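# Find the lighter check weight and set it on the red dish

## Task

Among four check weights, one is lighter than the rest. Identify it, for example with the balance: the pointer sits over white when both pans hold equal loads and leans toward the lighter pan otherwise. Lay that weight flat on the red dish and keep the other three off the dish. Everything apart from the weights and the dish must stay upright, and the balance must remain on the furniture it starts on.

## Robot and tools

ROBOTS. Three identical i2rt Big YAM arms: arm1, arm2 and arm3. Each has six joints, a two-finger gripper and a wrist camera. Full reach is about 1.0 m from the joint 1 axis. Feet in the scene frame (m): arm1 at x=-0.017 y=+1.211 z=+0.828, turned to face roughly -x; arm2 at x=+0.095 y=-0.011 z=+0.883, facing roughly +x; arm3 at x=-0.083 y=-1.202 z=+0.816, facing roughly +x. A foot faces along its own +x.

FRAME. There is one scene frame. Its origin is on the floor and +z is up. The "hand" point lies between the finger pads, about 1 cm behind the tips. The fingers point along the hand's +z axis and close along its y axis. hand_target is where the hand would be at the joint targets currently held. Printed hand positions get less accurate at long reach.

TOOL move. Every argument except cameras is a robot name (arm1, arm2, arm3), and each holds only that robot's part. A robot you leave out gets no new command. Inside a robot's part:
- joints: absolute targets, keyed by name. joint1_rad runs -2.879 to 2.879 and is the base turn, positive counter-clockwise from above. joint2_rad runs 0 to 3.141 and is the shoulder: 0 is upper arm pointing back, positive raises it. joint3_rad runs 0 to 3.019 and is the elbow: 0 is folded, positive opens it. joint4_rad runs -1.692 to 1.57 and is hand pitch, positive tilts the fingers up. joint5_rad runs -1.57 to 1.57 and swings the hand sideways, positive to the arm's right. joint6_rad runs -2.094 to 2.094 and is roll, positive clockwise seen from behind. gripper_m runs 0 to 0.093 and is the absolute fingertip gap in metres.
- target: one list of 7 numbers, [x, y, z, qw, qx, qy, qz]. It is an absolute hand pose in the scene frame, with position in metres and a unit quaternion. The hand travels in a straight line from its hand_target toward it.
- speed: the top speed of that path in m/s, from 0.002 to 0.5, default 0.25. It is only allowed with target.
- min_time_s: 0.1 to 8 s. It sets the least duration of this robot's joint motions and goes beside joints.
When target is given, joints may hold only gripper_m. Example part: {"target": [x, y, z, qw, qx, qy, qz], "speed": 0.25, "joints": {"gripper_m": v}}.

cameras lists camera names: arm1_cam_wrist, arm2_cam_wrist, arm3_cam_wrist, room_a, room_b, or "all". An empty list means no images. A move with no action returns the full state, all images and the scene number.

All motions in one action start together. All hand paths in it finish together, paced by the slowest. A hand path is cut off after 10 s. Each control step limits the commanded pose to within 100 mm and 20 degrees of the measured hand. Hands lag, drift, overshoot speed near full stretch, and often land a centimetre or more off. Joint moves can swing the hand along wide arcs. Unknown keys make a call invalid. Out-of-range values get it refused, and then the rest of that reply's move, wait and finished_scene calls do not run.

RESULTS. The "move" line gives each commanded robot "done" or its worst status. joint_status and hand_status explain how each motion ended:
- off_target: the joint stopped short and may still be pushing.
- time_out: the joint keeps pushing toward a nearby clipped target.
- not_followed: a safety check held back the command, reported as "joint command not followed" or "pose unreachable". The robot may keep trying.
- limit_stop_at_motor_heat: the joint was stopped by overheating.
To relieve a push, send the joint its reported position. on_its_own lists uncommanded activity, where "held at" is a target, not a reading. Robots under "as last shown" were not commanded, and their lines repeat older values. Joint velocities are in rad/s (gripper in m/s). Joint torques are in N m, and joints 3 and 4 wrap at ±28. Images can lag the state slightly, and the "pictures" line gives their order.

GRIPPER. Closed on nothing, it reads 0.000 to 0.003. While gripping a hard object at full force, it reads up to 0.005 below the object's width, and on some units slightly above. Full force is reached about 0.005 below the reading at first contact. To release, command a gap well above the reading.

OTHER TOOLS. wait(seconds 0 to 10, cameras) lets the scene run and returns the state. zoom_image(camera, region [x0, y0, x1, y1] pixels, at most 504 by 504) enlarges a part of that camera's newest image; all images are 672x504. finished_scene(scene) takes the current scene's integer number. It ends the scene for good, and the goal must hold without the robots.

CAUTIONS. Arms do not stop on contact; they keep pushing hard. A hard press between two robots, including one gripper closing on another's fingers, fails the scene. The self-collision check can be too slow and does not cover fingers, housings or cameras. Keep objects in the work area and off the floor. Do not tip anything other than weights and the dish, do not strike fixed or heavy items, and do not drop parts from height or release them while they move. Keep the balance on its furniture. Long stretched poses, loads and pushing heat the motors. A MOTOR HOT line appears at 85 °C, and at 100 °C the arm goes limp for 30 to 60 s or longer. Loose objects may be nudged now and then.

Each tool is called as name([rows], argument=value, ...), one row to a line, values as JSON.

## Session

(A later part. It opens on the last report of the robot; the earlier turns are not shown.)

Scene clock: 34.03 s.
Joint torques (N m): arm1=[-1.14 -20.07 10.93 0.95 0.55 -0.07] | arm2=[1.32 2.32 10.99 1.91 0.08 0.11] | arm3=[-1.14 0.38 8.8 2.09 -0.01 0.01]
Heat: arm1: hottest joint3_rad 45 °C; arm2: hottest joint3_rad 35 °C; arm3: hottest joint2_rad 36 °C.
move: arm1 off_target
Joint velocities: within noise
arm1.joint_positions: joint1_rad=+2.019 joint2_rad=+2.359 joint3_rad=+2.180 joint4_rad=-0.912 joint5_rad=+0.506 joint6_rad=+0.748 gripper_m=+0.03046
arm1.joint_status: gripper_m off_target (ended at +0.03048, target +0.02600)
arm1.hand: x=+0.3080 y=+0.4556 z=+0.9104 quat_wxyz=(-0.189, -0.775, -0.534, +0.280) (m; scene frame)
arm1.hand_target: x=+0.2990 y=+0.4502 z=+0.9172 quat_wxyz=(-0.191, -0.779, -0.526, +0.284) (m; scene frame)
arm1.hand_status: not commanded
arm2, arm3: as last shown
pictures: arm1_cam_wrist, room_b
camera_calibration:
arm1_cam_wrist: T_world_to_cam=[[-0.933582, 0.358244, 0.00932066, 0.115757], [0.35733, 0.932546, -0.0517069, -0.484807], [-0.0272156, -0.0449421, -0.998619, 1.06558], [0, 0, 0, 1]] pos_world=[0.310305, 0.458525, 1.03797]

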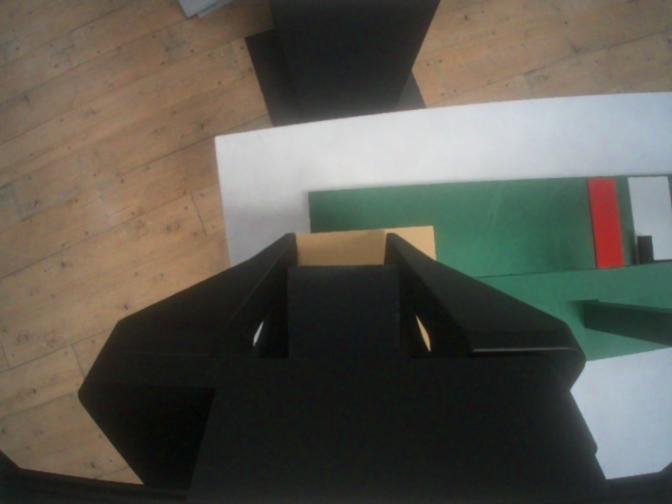

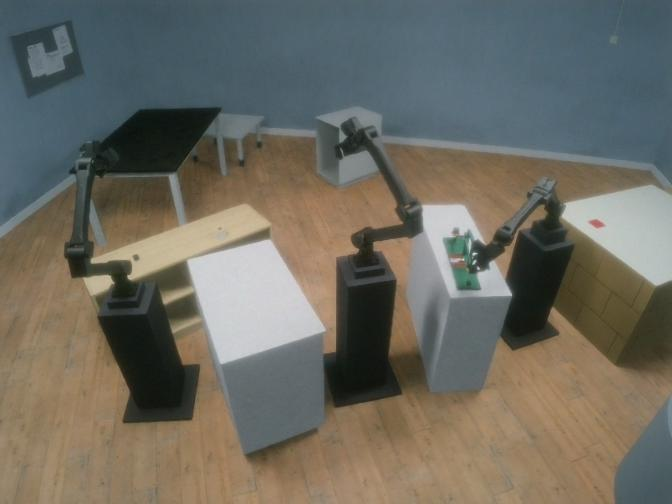

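move(arm1={"target":[0.312,0.470,1.02,-0.191,-0.778,-0.525,0.2835],"speed":0.12})

move(arm1={"target":[0.29,0.70,1.16,-0.191,-0.778,-0.525,0.2835],"speed":0.3}, cameras=["arm1_cam_wrist","room_b","room_a"])

zoom_image(camera="room_b", region=[430, 150, 630, 310])

Scene clock: 35.87 s.
Joint torques (N m): arm1=[-0.26 -22.59 15.17 0.76 0.52 0.03] | arm2=[1.44 2.26 10.95 1.94 0.09 0.11] | arm3=[-1.14 0.44 8.79 2.07 -0.01 0.01]
Heat: arm1: hottest joint3_rad 45 °C; arm2: hottest joint3_rad 35 °C; arm3: hottest joint2_rad 36 °C.
move: arm1 off_target
Joint velocities: within noise
arm1.joint_positions: joint1_rad=+2.027 joint2_rad=+2.323 joint3_rad=+2.259 joint4_rad=-1.129 joint5_rad=+0.519 joint6_rad=+0.767 gripper_m=+0.03046
arm1.joint_status: not commanded
arm1.hand: x=+0.3013 y=+0.4787 z=+0.9562 quat_wxyz=(-0.143, -0.778, -0.544, +0.279) (m; scene frame)
arm1.hand_target: x=+0.3103 y=+0.4729 z=+1.0196 quat_wxyz=(-0.192, -0.779, -0.526, +0.283) (m; scene frame)
arm1.hand_status: off_target (0.065 m and 5.9 deg from the pose sent, 0.111 m and 1.1 deg at the start)
arm2, arm3: as last shown
pictures: none

Scene clock: 37.73 s.
Joint torques (N m): arm1=[0.26 -14.21 11.71 0.69 0.6 0.03] | arm2=[1.44 2.14 10.96 1.99 0.08 0.11] | arm3=[-1.14 0.38 8.77 2.04 -0.01 0.01]
Heat: arm1: hottest joint3_rad 46 °C; arm2: hottest joint3_rad 35 °C; arm3: hottest joint2_rad 36 °C.
move: arm1 off_target
Joint velocities: within noise
arm1.joint_positions: joint1_rad=+2.202 joint2_rad=+1.692 joint3_rad=+1.748 joint4_rad=-1.282 joint5_rad=+0.592 joint6_rad=+0.956 gripper_m=+0.03046
arm1.joint_status: not commanded
arm1.hand: x=+0.2869 y=+0.6963 z=+1.1433 quat_wxyz=(-0.176, -0.777, -0.533, +0.285) (m; scene frame)
arm1.hand_target: x=+0.2899 y=+0.7001 z=+1.1598 quat_wxyz=(-0.191, -0.779, -0.526, +0.284) (m; scene frame)
arm1.hand_status: off_target (0.017 m and 2.0 deg from the pose sent, 0.301 m and 5.9 deg at the start; pose on its path clipped on 15 of 56 steps)
arm2, arm3: as last shown
pictures: arm1_cam_wrist, room_a, room_b
camera_calibration:
arm1_cam_wrist: T_world_to_cam=[[-0.928508, 0.369779, 0.0336979, -0.029534], [0.368254, 0.928685, -0.0439666, -0.699013], [-0.0475527, -0.0284139, -0.998465, 1.30259], [0, 0, 0, 1]] pos_world=[0.291934, 0.697096, 1.27086]

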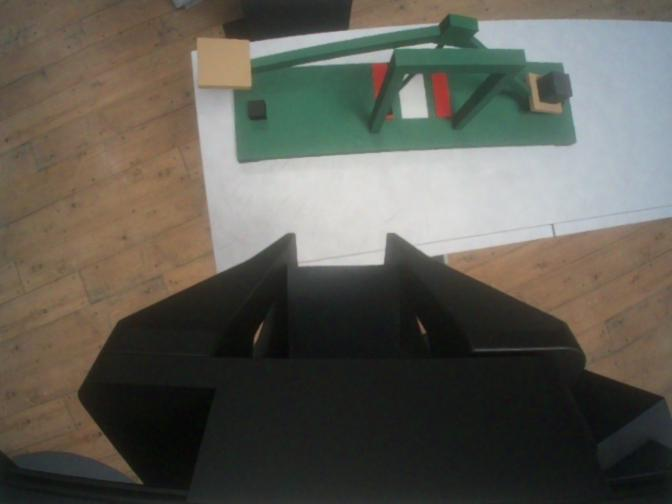

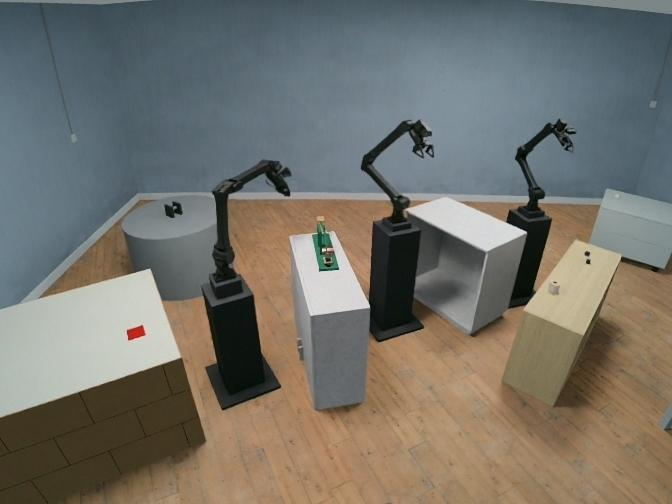

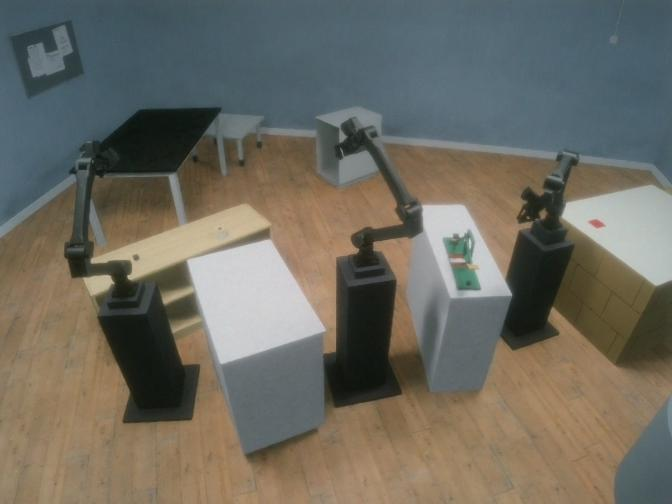

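Scaled by 2.520 from the camera's 672x504 image, which has a finer 960x720 frame.

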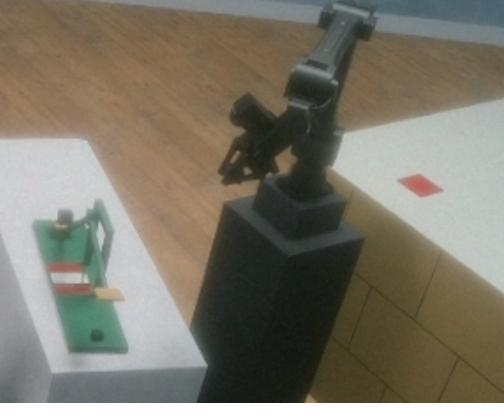

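move(arm1={"joints":{"joint1_rad":-1.47,"joint2_rad":1.25,"joint3_rad":1.6,"joint4_rad":-1.22,"joint5_rad":0,"joint6_rad":0},"min_time_s":3}, cameras=["arm1_cam_wrist"])

Scene clock: 41.80 s.
Joint torques (N m): arm1=[-1.2 -9.17 11.82 2.24 -0.03 -0.22] | arm2=[1.44 2.14 10.97 1.89 0.08 0.11] | arm3=[-1.08 0.5 8.77 2.07 -0.01 0.02]
Heat: arm1: hottest joint3_rad 46 °C; arm2: hottest joint3_rad 35 °C; arm3: hottest joint2_rad 36 °C.
move: arm1 done
Joint velocities: within noise
arm1.joint_positions: joint1_rad=-1.461 joint2_rad=+1.269 joint3_rad=+1.586 joint4_rad=-1.240 joint5_rad=+0.003 joint6_rad=+0.015 gripper_m=+0.03047
arm1.joint_status: all done
arm1.hand: x=-0.0958 y=+1.6934 z=+1.2597 quat_wxyz=(+0.200, -0.720, +0.618, +0.245) (m; scene frame)
arm1.hand_target: x=-0.0914 y=+1.6929 z=+1.2790 quat_wxyz=(+0.219, -0.715, +0.610, +0.262) (m; scene frame)
arm1.hand_status: not commanded
arm2.joint_positions: joint1_rad=+0.482 joint2_rad=+0.585 joint3_rad=+1.357 joint4_rad=-1.462 joint5_rad=+0.226 joint6_rad=+0.023 gripper_m=+0.09396
arm2.joint_status: not commanded
arm2.hand: x=-0.1095 y=-0.0683 z=+1.3892 quat_wxyz=(-0.010, +0.891, +0.138, -0.433) (m; scene frame)
arm2.hand_target: x=-0.1075 y=-0.0675 z=+1.4001 quat_wxyz=(-0.007, +0.885, +0.136, -0.444) (m; scene frame)
arm2.hand_status: not commanded
arm3.joint_positions: joint1_rad=-0.065 joint2_rad=+0.649 joint3_rad=+1.390 joint4_rad=-1.161 joint5_rad=-0.034 joint6_rad=-0.702 gripper_m=+0.09396
arm3.joint_status: not commanded
arm3.hand: x=-0.3410 y=-1.1470 z=+1.3892 quat_wxyz=(-0.236, +0.811, +0.203, -0.495) (m; scene frame)
arm3.hand_target: x=-0.3379 y=-1.1478 z=+1.4005 quat_wxyz=(-0.241, +0.805, +0.201, -0.504) (m; scene frame)
arm3.hand_status: not commanded
pictures: arm1_cam_wrist
camera_calibration:
arm1_cam_wrist: T_world_to_cam=[[0.98749, 0.157295, -0.0110607, -0.157799], [0.157237, -0.987543, -0.00592413, 1.69786], [-0.0118547, 0.00411086, -0.999921, 1.37902], [0, 0, 0, 1]] pos_world=[-0.0947939, 1.69586, 1.38723]

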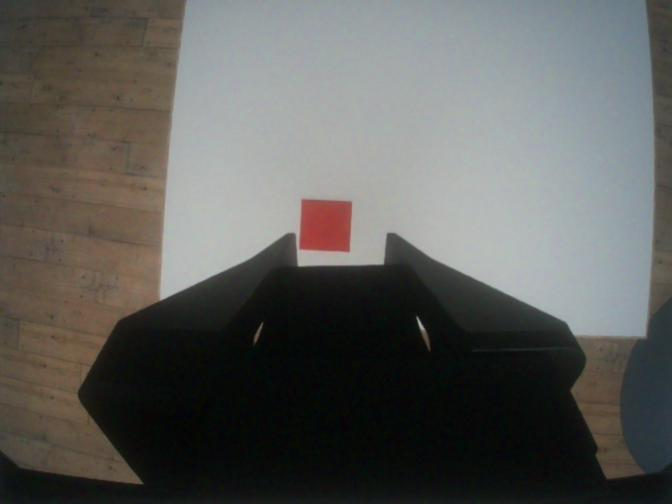

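move(arm1={"target":[-0.139,1.745,0.83,-0.227,0.712,-0.608,-0.266],"speed":0.3}, cameras=["arm1_cam_wrist","room_b"])

zoom_image(camera="room_b", region=[530, 150, 670, 290])

Scene clock: 48.03 s.
Joint torques (N m): arm1=[1.03 -9.99 8.55 2.19 0.19 -0.01] | arm2=[1.67 2.08 10.97 2 0.08 0.11] | arm3=[-1.2 0.44 8.81 2.07 -0.01 0.01]
Heat: arm1: hottest joint3_rad 46 °C; arm2: hottest joint3_rad 36 °C; arm3: hottest joint3_rad 37 °C.
move: arm1 off_target
Joint velocities: within noise
arm1.joint_positions: joint1_rad=-1.399 joint2_rad=+1.735 joint3_rad=+0.802 joint4_rad=+0.038 joint5_rad=+0.061 joint6_rad=+0.048 gripper_m=+0.03047
arm1.joint_status: not commanded
arm1.hand: x=-0.1289 y=+1.7327 z=+0.8194 quat_wxyz=(+0.218, -0.719, +0.612, +0.249) (m; scene frame)
arm1.hand_target: x=-0.1389 y=+1.7445 z=+0.8304 quat_wxyz=(+0.227, -0.712, +0.608, +0.266) (m; scene frame)
arm1.hand_status: off_target (0.019 m and 2.4 deg from the pose sent, 0.435 m and 4.2 deg at the start)
arm2, arm3: as last shown
pictures: arm1_cam_wrist, room_b
camera_calibration:
arm1_cam_wrist: T_world_to_cam=[[0.987603, 0.156455, 0.0127305, -0.154233], [0.156823, -0.986949, -0.0365727, 1.76326], [0.00684239, 0.0381157, -0.99925, 0.881163], [0, 0, 0, 1]] pos_world=[-0.130229, 1.7308, 0.946952]

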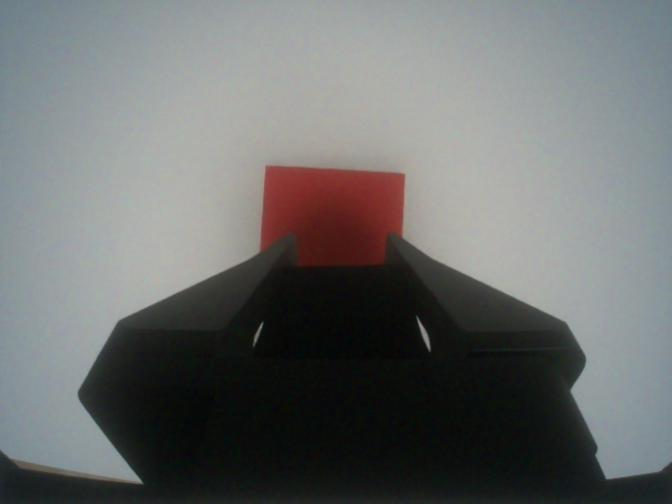

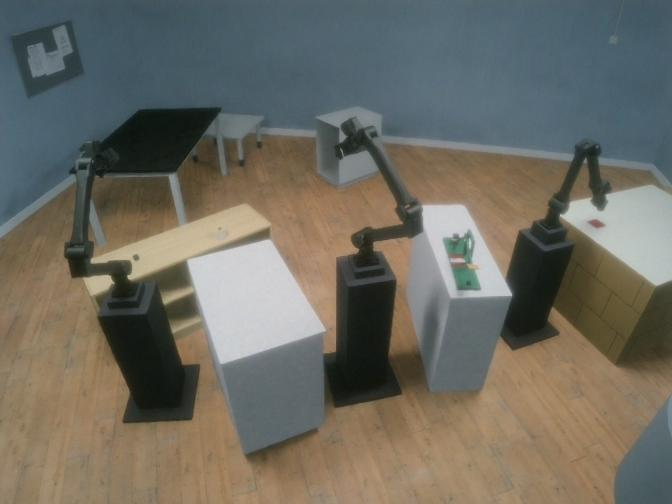

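Scaled by 3.600 from the camera's 672x504 image, which has a finer 960x720 frame.

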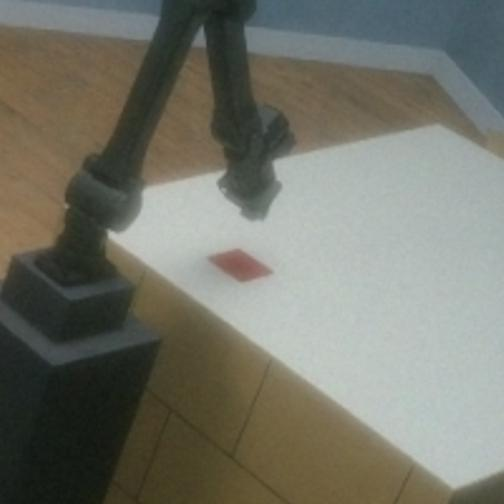

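move(arm1={"target":[-0.145,1.763,0.753,-0.230,0.711,-0.606,-0.269],"speed":0.12}, cameras=["arm1_cam_wrist"])

move(arm1={"target":[-0.145,1.763,0.738,-0.230,0.711,-0.606,-0.269],"speed":0.04}, cameras=["room_b","room_a","arm1_cam_wrist"])

zoom_image(camera="room_b", region=[560, 170, 640, 250])

zoom_image(camera="room_a", region=[90, 270, 190, 370])

Scene clock: 50.17 s.
Joint torques (N m): arm1=[1.03 -10.75 8.27 2.26 0.22 0.03] | arm2=[1.26 2.14 10.96 1.94 0.07 0.1] | arm3=[-1.14 0.44 8.79 2.07 -0.01 0.01]
Heat: arm1: hottest joint3_rad 46 °C; arm2: hottest joint3_rad 36 °C; arm3: hottest joint3_rad 37 °C.
move: arm1 off_target
Joint velocities: within noise
arm1.joint_positions: joint1_rad=-1.398 joint2_rad=+1.958 joint3_rad=+0.822 joint4_rad=+0.240 joint5_rad=+0.062 joint6_rad=+0.048 gripper_m=+0.03047
arm1.joint_status: not commanded
arm1.hand: x=-0.1323 y=+1.7423 z=+0.7420 quat_wxyz=(+0.219, -0.719, +0.612, +0.248) (m; scene frame)
arm1.hand_target: x=-0.1448 y=+1.7619 z=+0.7538 quat_wxyz=(+0.230, -0.712, +0.607, +0.269) (m; scene frame)
arm1.hand_status: off_target (0.027 m and 3.0 deg from the pose sent, 0.075 m and 2.9 deg at the start)
arm2, arm3: as last shown
pictures: arm1_cam_wrist
camera_calibration:
arm1_cam_wrist: T_world_to_cam=[[0.987531, 0.156778, 0.0142655, -0.153097], [0.157199, -0.986913, -0.0359246, 1.7699], [0.00844667, 0.0377191, -0.999253, 0.804386], [0, 0, 0, 1]] pos_world=[-0.133833, 1.7404, 0.869552]

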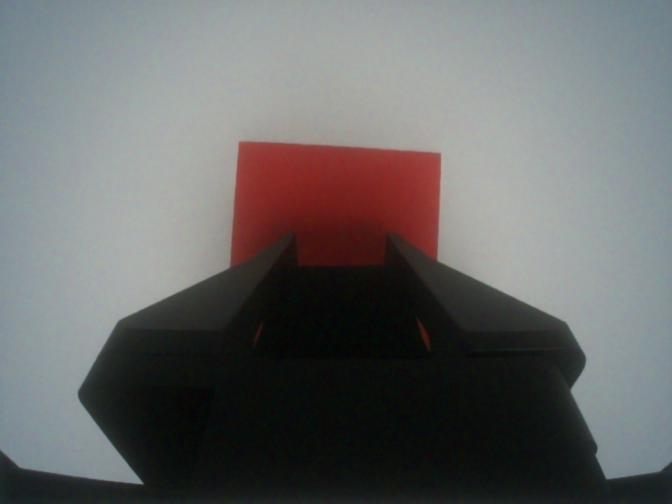

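Scene clock: 51.43 s.
Joint torques (N m): arm1=[0.97 -10.87 7.95 2.41 0.2 0.03] | arm2=[1.38 2.2 10.99 1.92 0.08 0.1] | arm3=[-1.08 0.44 8.79 2.07 -0.01 0.02]
Heat: arm1: hottest joint3_rad 46 °C; arm2: hottest joint3_rad 36 °C; arm3: hottest joint3_rad 37 °C.
move: arm1 off_target
Joint velocities: within noise
arm1.joint_positions: joint1_rad=-1.398 joint2_rad=+1.998 joint3_rad=+0.827 joint4_rad=+0.278 joint5_rad=+0.062 joint6_rad=+0.048 gripper_m=+0.03047
arm1.joint_status: not commanded
arm1.hand: x=-0.1327 y=+1.7433 z=+0.7285 quat_wxyz=(+0.219, -0.719, +0.611, +0.249) (m; scene frame)
arm1.hand_target: x=-0.1449 y=+1.7621 z=+0.7388 quat_wxyz=(+0.230, -0.712, +0.607, +0.269) (m; scene frame)
arm1.hand_status: off_target (0.025 m and 2.8 deg from the pose sent, 0.025 m and 3.0 deg at the start)
arm2, arm3: as last shown
pictures: arm1_cam_wrist, room_a, room_b
camera_calibration:
arm1_cam_wrist: T_world_to_cam=[[0.987536, 0.156765, 0.0140814, -0.152537], [0.157201, -0.986813, -0.0385864, 1.77225], [0.00784667, 0.040319, -0.999156, 0.786185], [0, 0, 0, 1]] pos_world=[-0.134132, 1.74109, 0.856054]

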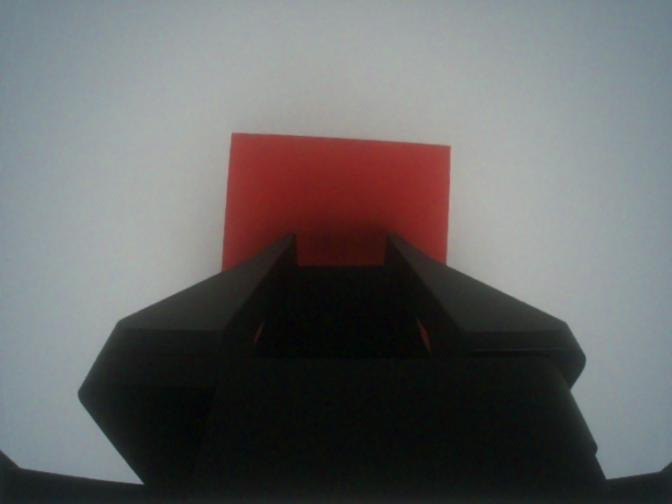

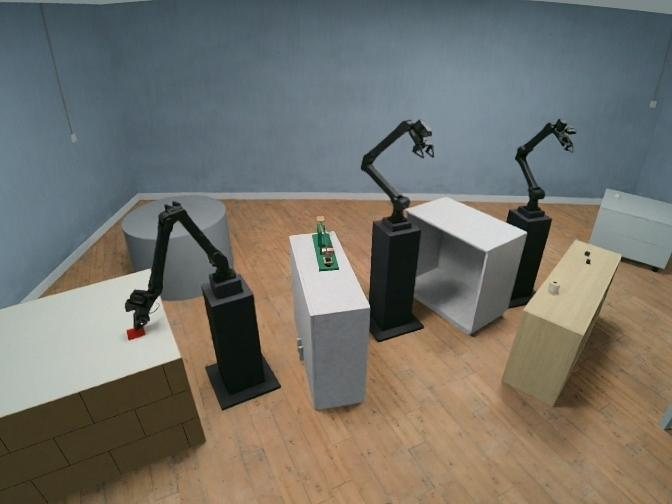

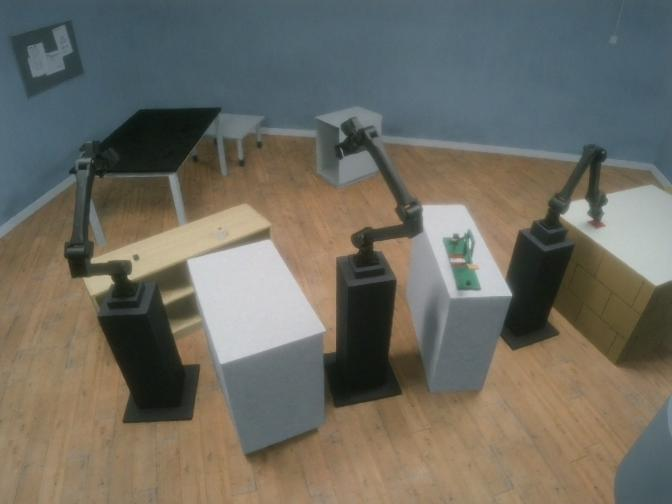

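Scaled by 6.300 from the camera's 672x504 image, which has a finer 960x720 frame.

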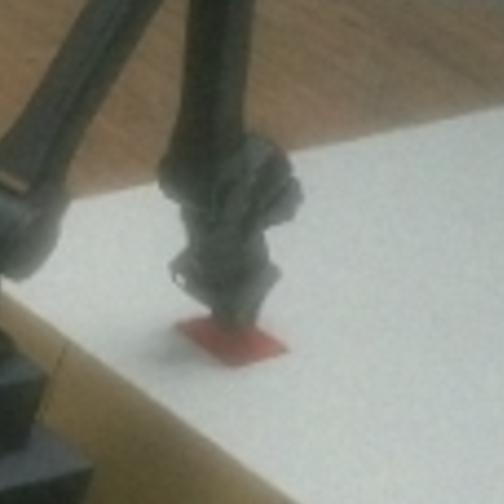

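Scaled by 5.040 from the camera's 672x504 image, which has a finer 960x720 frame.

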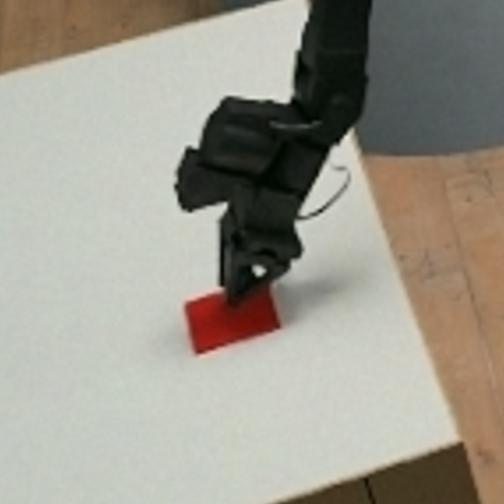

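move(arm1={"target":[-0.149,1.774,0.732,-0.230,0.711,-0.606,-0.269],"speed":0.04})

move(arm1={"target":[-0.149,1.774,0.724,-0.230,0.711,-0.606,-0.269],"speed":0.03}, cameras=["room_a","arm1_cam_wrist"])

zoom_image(camera="room_a", region=[110, 310, 170, 350])

Scene clock: 52.67 s.
Joint torques (N m): arm1=[0.79 -10.58 8.09 2 0.2 0.02] | arm2=[1.38 2.26 10.95 1.95 0.07 0.11] | arm3=[-1.2 0.38 8.8 2.04 -0.01 0.01]
Heat: arm1: hottest joint3_rad 46 °C; arm2: hottest joint3_rad 37 °C; arm3: hottest joint3_rad 37 °C.
move: arm1 off_target
Joint velocities: within noise
arm1.joint_positions: joint1_rad=-1.395 joint2_rad=+2.027 joint3_rad=+0.863 joint4_rad=+0.278 joint5_rad=+0.064 joint6_rad=+0.049 gripper_m=+0.03047
arm1.joint_status: not commanded
arm1.hand: x=-0.1366 y=+1.7553 z=+0.7240 quat_wxyz=(+0.221, -0.718, +0.610, +0.251) (m; scene frame)
arm1.hand_target: x=-0.1489 y=+1.7731 z=+0.7326 quat_wxyz=(+0.230, -0.712, +0.607, +0.269) (m; scene frame)
arm1.hand_status: off_target (0.024 m and 2.4 deg from the pose sent, 0.035 m and 2.8 deg at the start)
arm2, arm3: as last shown
pictures: none

Scene clock: 53.90 s.
Joint torques (N m): arm1=[0.56 -10.87 7.71 2.32 0.18 0.02] | arm2=[1.55 2.2 10.93 1.91 0.07 0.11] | arm3=[-1.2 0.44 8.76 2.07 -0.01 0.01]
Heat: arm1: hottest joint3_rad 46 °C; arm2: hottest joint3_rad 37 °C; arm3: hottest joint3_rad 37 °C.
move: arm1 off_target
Joint velocities: within noise
arm1.joint_positions: joint1_rad=-1.395 joint2_rad=+2.049 joint3_rad=+0.867 joint4_rad=+0.291 joint5_rad=+0.064 joint6_rad=+0.049 gripper_m=+0.03047
arm1.joint_status: not commanded
arm1.hand: x=-0.1366 y=+1.7550 z=+0.7157 quat_wxyz=(+0.220, -0.719, +0.611, +0.250) (m; scene frame)
arm1.hand_target: x=-0.1489 y=+1.7731 z=+0.7248 quat_wxyz=(+0.230, -0.712, +0.607, +0.269) (m; scene frame)
arm1.hand_status: off_target (0.024 m and 2.7 deg from the pose sent, 0.022 m and 2.4 deg at the start)
arm2, arm3: as last shown
pictures: arm1_cam_wrist, room_a
camera_calibration:
arm1_cam_wrist: T_world_to_cam=[[0.987423, 0.157421, 0.0146454, -0.151848], [0.157895, -0.98662, -0.0406236, 1.7852], [0.00805448, 0.0424251, -0.999067, 0.769228], [0, 0, 0, 1]] pos_world=[-0.138133, 1.75259, 0.843256]

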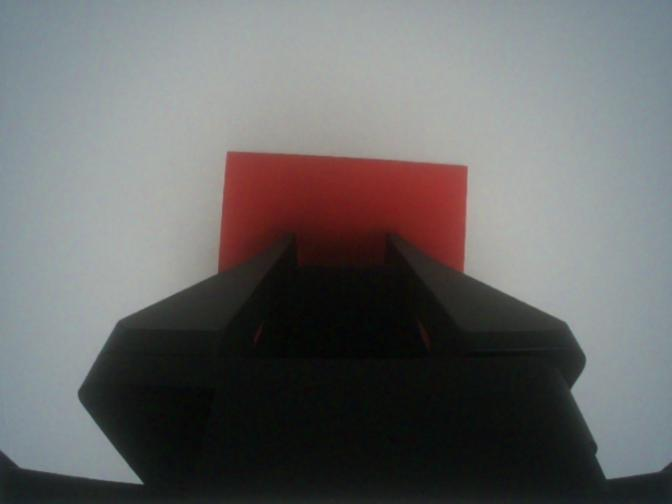

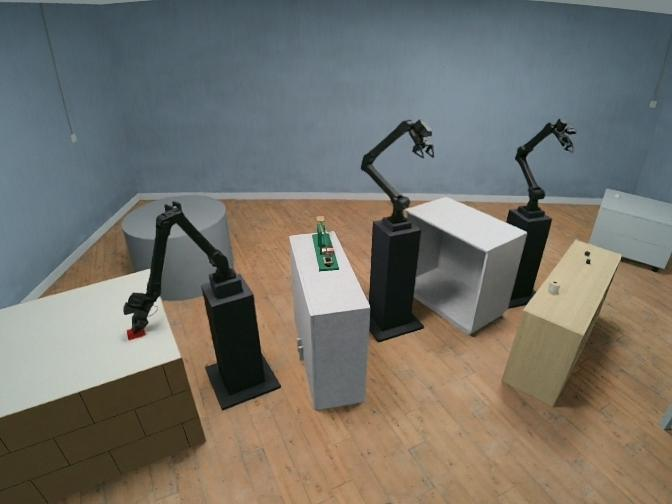

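Scaled by 8.400 from the camera's 672x504 image, which has a finer 960x720 frame.

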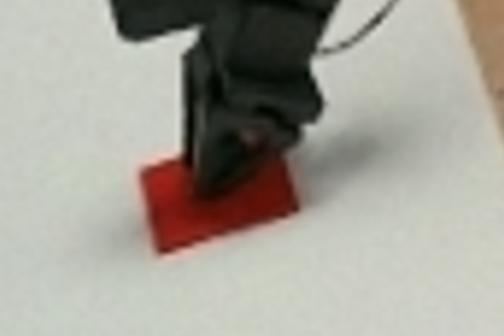

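move(arm1={"target":[-0.149,1.773,0.718,-0.230,0.711,-0.606,-0.269],"speed":0.03})

move(arm1={"target":[-0.149,1.773,0.713,-0.230,0.711,-0.606,-0.269],"speed":0.03}, cameras=["room_a","arm1_cam_wrist"])

zoom_image(camera="room_a", region=[110, 310, 170, 350])

Scene clock: 55.10 s.
Joint torques (N m): arm1=[0.79 -10.52 7.69 2.21 0.17 0.01] | arm2=[1.61 2.32 10.99 1.94 0.07 0.1] | arm3=[-1.14 0.44 8.79 2.09 0 0.02]
Heat: arm1: hottest joint3_rad 45 °C; arm2: hottest joint3_rad 37 °C; arm3: hottest joint3_rad 37 °C.
move: arm1 off_target
Joint velocities: within noise
arm1.joint_positions: joint1_rad=-1.395 joint2_rad=+2.060 joint3_rad=+0.868 joint4_rad=+0.307 joint5_rad=+0.064 joint6_rad=+0.051 gripper_m=+0.03047
arm1.joint_status: not commanded
arm1.hand: x=-0.1368 y=+1.7556 z=+0.7122 quat_wxyz=(+0.221, -0.717, +0.611, +0.252) (m; scene frame)
arm1.hand_target: x=-0.1489 y=+1.7721 z=+0.7186 quat_wxyz=(+0.230, -0.712, +0.607, +0.269) (m; scene frame)
arm1.hand_status: off_target (0.022 m and 2.4 deg from the pose sent, 0.022 m and 2.7 deg at the start)
arm2, arm3: as last shown
pictures: none

Scene clock: 56.07 s.
Joint torques (N m): arm1=[0.56 -10.58 7.77 2.1 0.18 0.03] | arm2=[1.44 1.96 10.96 1.95 0.07 0.1] | arm3=[-1.14 0.5 8.81 2.06 0 0.01]
Heat: arm1: hottest joint3_rad 45 °C; arm2: hottest joint3_rad 37 °C; arm3: hottest joint3_rad 37 °C.
move: arm1 off_target
Joint velocities: within noise
arm1.joint_positions: joint1_rad=-1.395 joint2_rad=+2.065 joint3_rad=+0.868 joint4_rad=+0.322 joint5_rad=+0.064 joint6_rad=+0.051 gripper_m=+0.03047
arm1.joint_status: not commanded
arm1.hand: x=-0.1372 y=+1.7572 z=+0.7119 quat_wxyz=(+0.224, -0.716, +0.610, +0.256) (m; scene frame)
arm1.hand_target: x=-0.1489 y=+1.7722 z=+0.7136 quat_wxyz=(+0.230, -0.712, +0.607, +0.269) (m; scene frame)
arm1.hand_status: off_target (0.020 m and 1.8 deg from the pose sent, 0.021 m and 2.4 deg at the start)
arm2, arm3: as last shown
pictures: arm1_cam_wrist, room_a
camera_calibration:
arm1_cam_wrist: T_world_to_cam=[[0.98779, 0.155329, 0.0119682, -0.145981], [0.155758, -0.986216, -0.0558352, 1.79707], [0.00313035, 0.0570176, -0.998368, 0.738586], [0, 0, 0, 1]] pos_world=[-0.138021, 1.75286, 0.839468]

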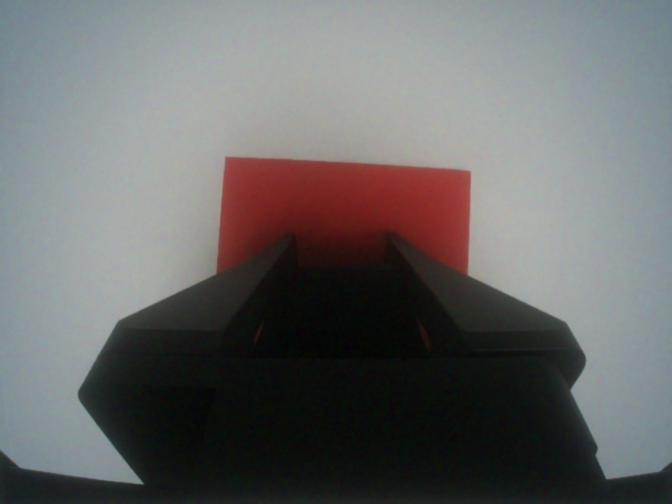

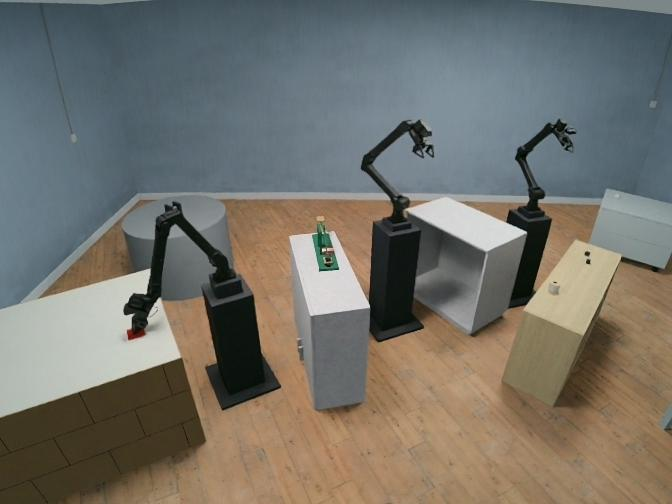

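Scaled by 8.400 from the camera's 672x504 image, which has a finer 960x720 frame.

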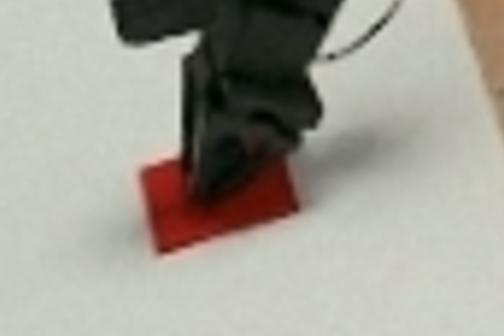

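move(arm1={"joints":{"gripper_m":0.06}})

move(arm1={"target":[-0.134,1.685,0.80,-0.230,0.711,-0.606,-0.269],"speed":0.15}, cameras=["room_a","room_b","arm1_cam_wrist"])

zoom_image(camera="room_a", region=[110, 310, 170, 350])

zoom_image(camera="room_b", region=[560, 190, 640, 250])

Scene clock: 56.90 s.
Joint torques (N m): arm1=[0.97 -10.52 7.13 2.03 0.12 0.03] | arm2=[1.44 2.02 10.99 1.91 0.09 0.1] | arm3=[-1.14 0.44 8.81 2.04 -0.01 0.01]
Heat: arm1: hottest joint3_rad 45 °C; arm2: hottest joint3_rad 37 °C; arm3: hottest joint3_rad 37 °C.
move: arm1 done
Joint velocities: within noise
arm1.joint_positions: joint1_rad=-1.395 joint2_rad=+2.070 joint3_rad=+0.876 joint4_rad=+0.322 joint5_rad=+0.066 joint6_rad=+0.051 gripper_m=+0.05984
arm1.joint_status: all done
arm1.hand: x=-0.1377 y=+1.7610 z=+0.7123 quat_wxyz=(+0.226, -0.715, +0.610, +0.257) (m; scene frame)
arm1.hand_target: x=-0.1489 y=+1.7722 z=+0.7136 quat_wxyz=(+0.230, -0.712, +0.607, +0.269) (m; scene frame)
arm1.hand_status: not commanded
arm2.joint_positions: joint1_rad=+0.482 joint2_rad=+0.585 joint3_rad=+1.357 joint4_rad=-1.462 joint5_rad=+0.226 joint6_rad=+0.023 gripper_m=+0.09396
arm2.joint_status: not commanded
arm2.hand: x=-0.1095 y=-0.0683 z=+1.3892 quat_wxyz=(-0.010, +0.891, +0.138, -0.433) (m; scene frame)
arm2.hand_target: x=-0.1075 y=-0.0675 z=+1.4001 quat_wxyz=(-0.007, +0.885, +0.136, -0.444) (m; scene frame)
arm2.hand_status: not commanded
arm3.joint_positions: joint1_rad=-0.065 joint2_rad=+0.649 joint3_rad=+1.390 joint4_rad=-1.161 joint5_rad=-0.034 joint6_rad=-0.702 gripper_m=+0.09396
arm3.joint_status: not commanded
arm3.hand: x=-0.3410 y=-1.1470 z=+1.3892 quat_wxyz=(-0.236, +0.811, +0.203, -0.495) (m; scene frame)
arm3.hand_target: x=-0.3379 y=-1.1478 z=+1.4005 quat_wxyz=(-0.241, +0.805, +0.201, -0.504) (m; scene frame)
arm3.hand_status: not commanded
pictures: none

Scene clock: 58.53 s.
Joint torques (N m): arm1=[0.5 -10.46 5.64 1.17 0.19 0.01] | arm2=[1.49 2.14 10.99 1.95 0.07 0.11] | arm3=[-1.26 0.44 8.8 2.07 -0.01 0.01]
Heat: arm1: hottest joint3_rad 45 °C; arm2: hottest joint3_rad 37 °C; arm3: hottest joint3_rad 38 °C.
move: arm1 off_target
Joint velocities: within noise
arm1.joint_positions: joint1_rad=-1.374 joint2_rad=+1.740 joint3_rad=+0.635 joint4_rad=+0.240 joint5_rad=+0.078 joint6_rad=+0.065 gripper_m=+0.05992
arm1.joint_status: not commanded
arm1.hand: x=-0.1267 y=+1.6837 z=+0.7895 quat_wxyz=(+0.228, -0.715, +0.608, +0.260) (m; scene frame)
arm1.hand_target: x=-0.1339 y=+1.6849 z=+0.7997 quat_wxyz=(+0.230, -0.712, +0.607, +0.269) (m; scene frame)
arm1.hand_status: off_target (0.013 m and 1.2 deg from the pose sent, 0.116 m and 1.6 deg at the start)
arm2, arm3: as last shown
pictures: arm1_cam_wrist, room_a, room_b
camera_calibration:
arm1_cam_wrist: T_world_to_cam=[[0.987584, 0.156525, 0.0133477, -0.148923], [0.157074, -0.985216, -0.0683953, 1.73577], [0.00244478, 0.0696427, -0.997569, 0.798112], [0, 0, 0, 1]] pos_world=[-0.127521, 1.67783, 0.916878]

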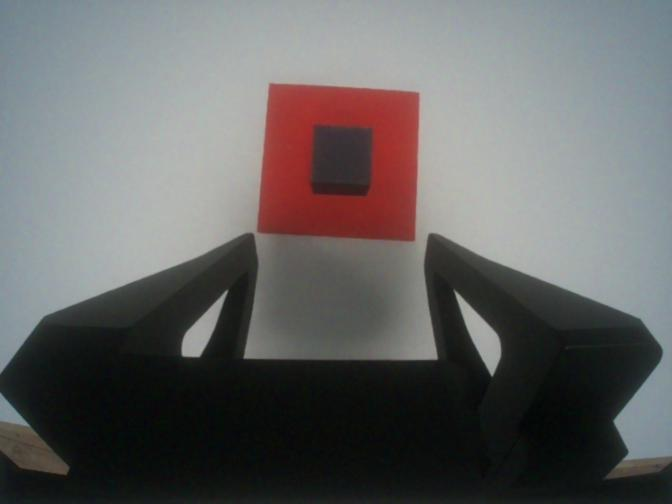

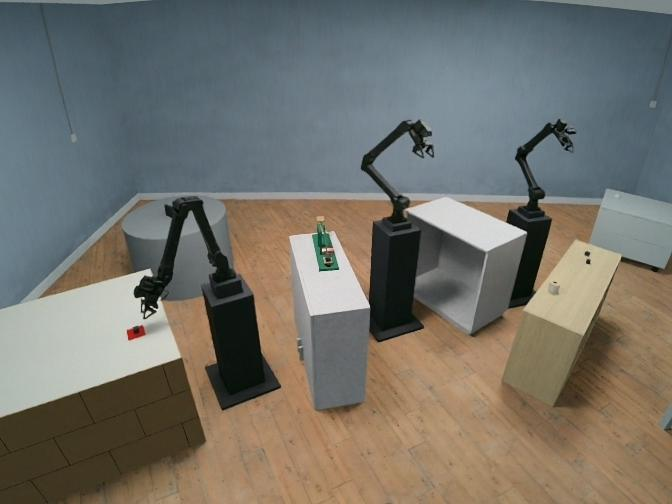

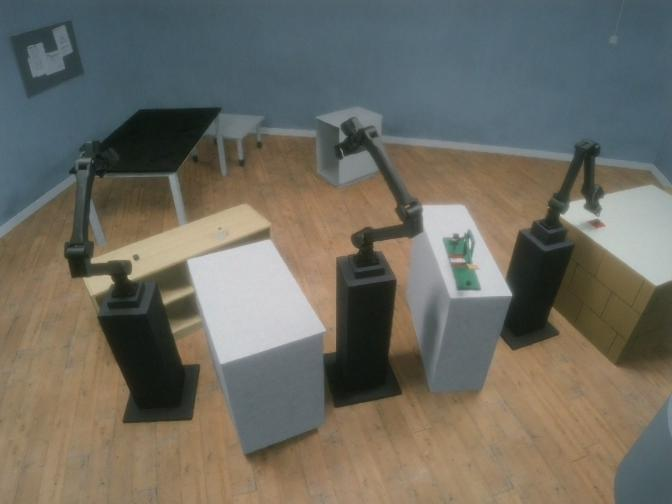

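Scaled by 8.400 from the camera's 672x504 image, which has a finer 960x720 frame.

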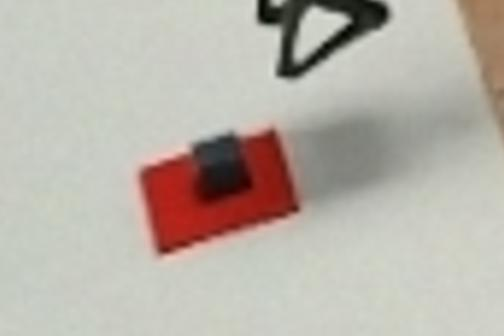

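Scaled by 6.300 from the camera's 672x504 image, which has a finer 960x720 frame.

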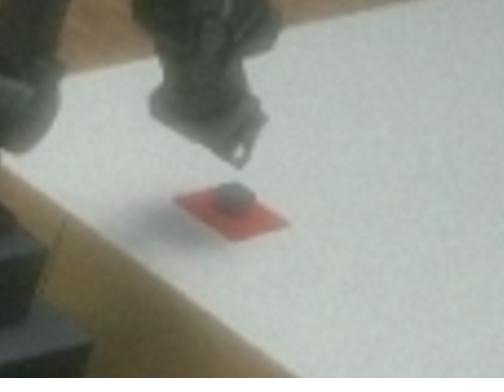

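Flat on the dish, well centred.

finished_scene(scene=1)

The scene is finished: the task was done.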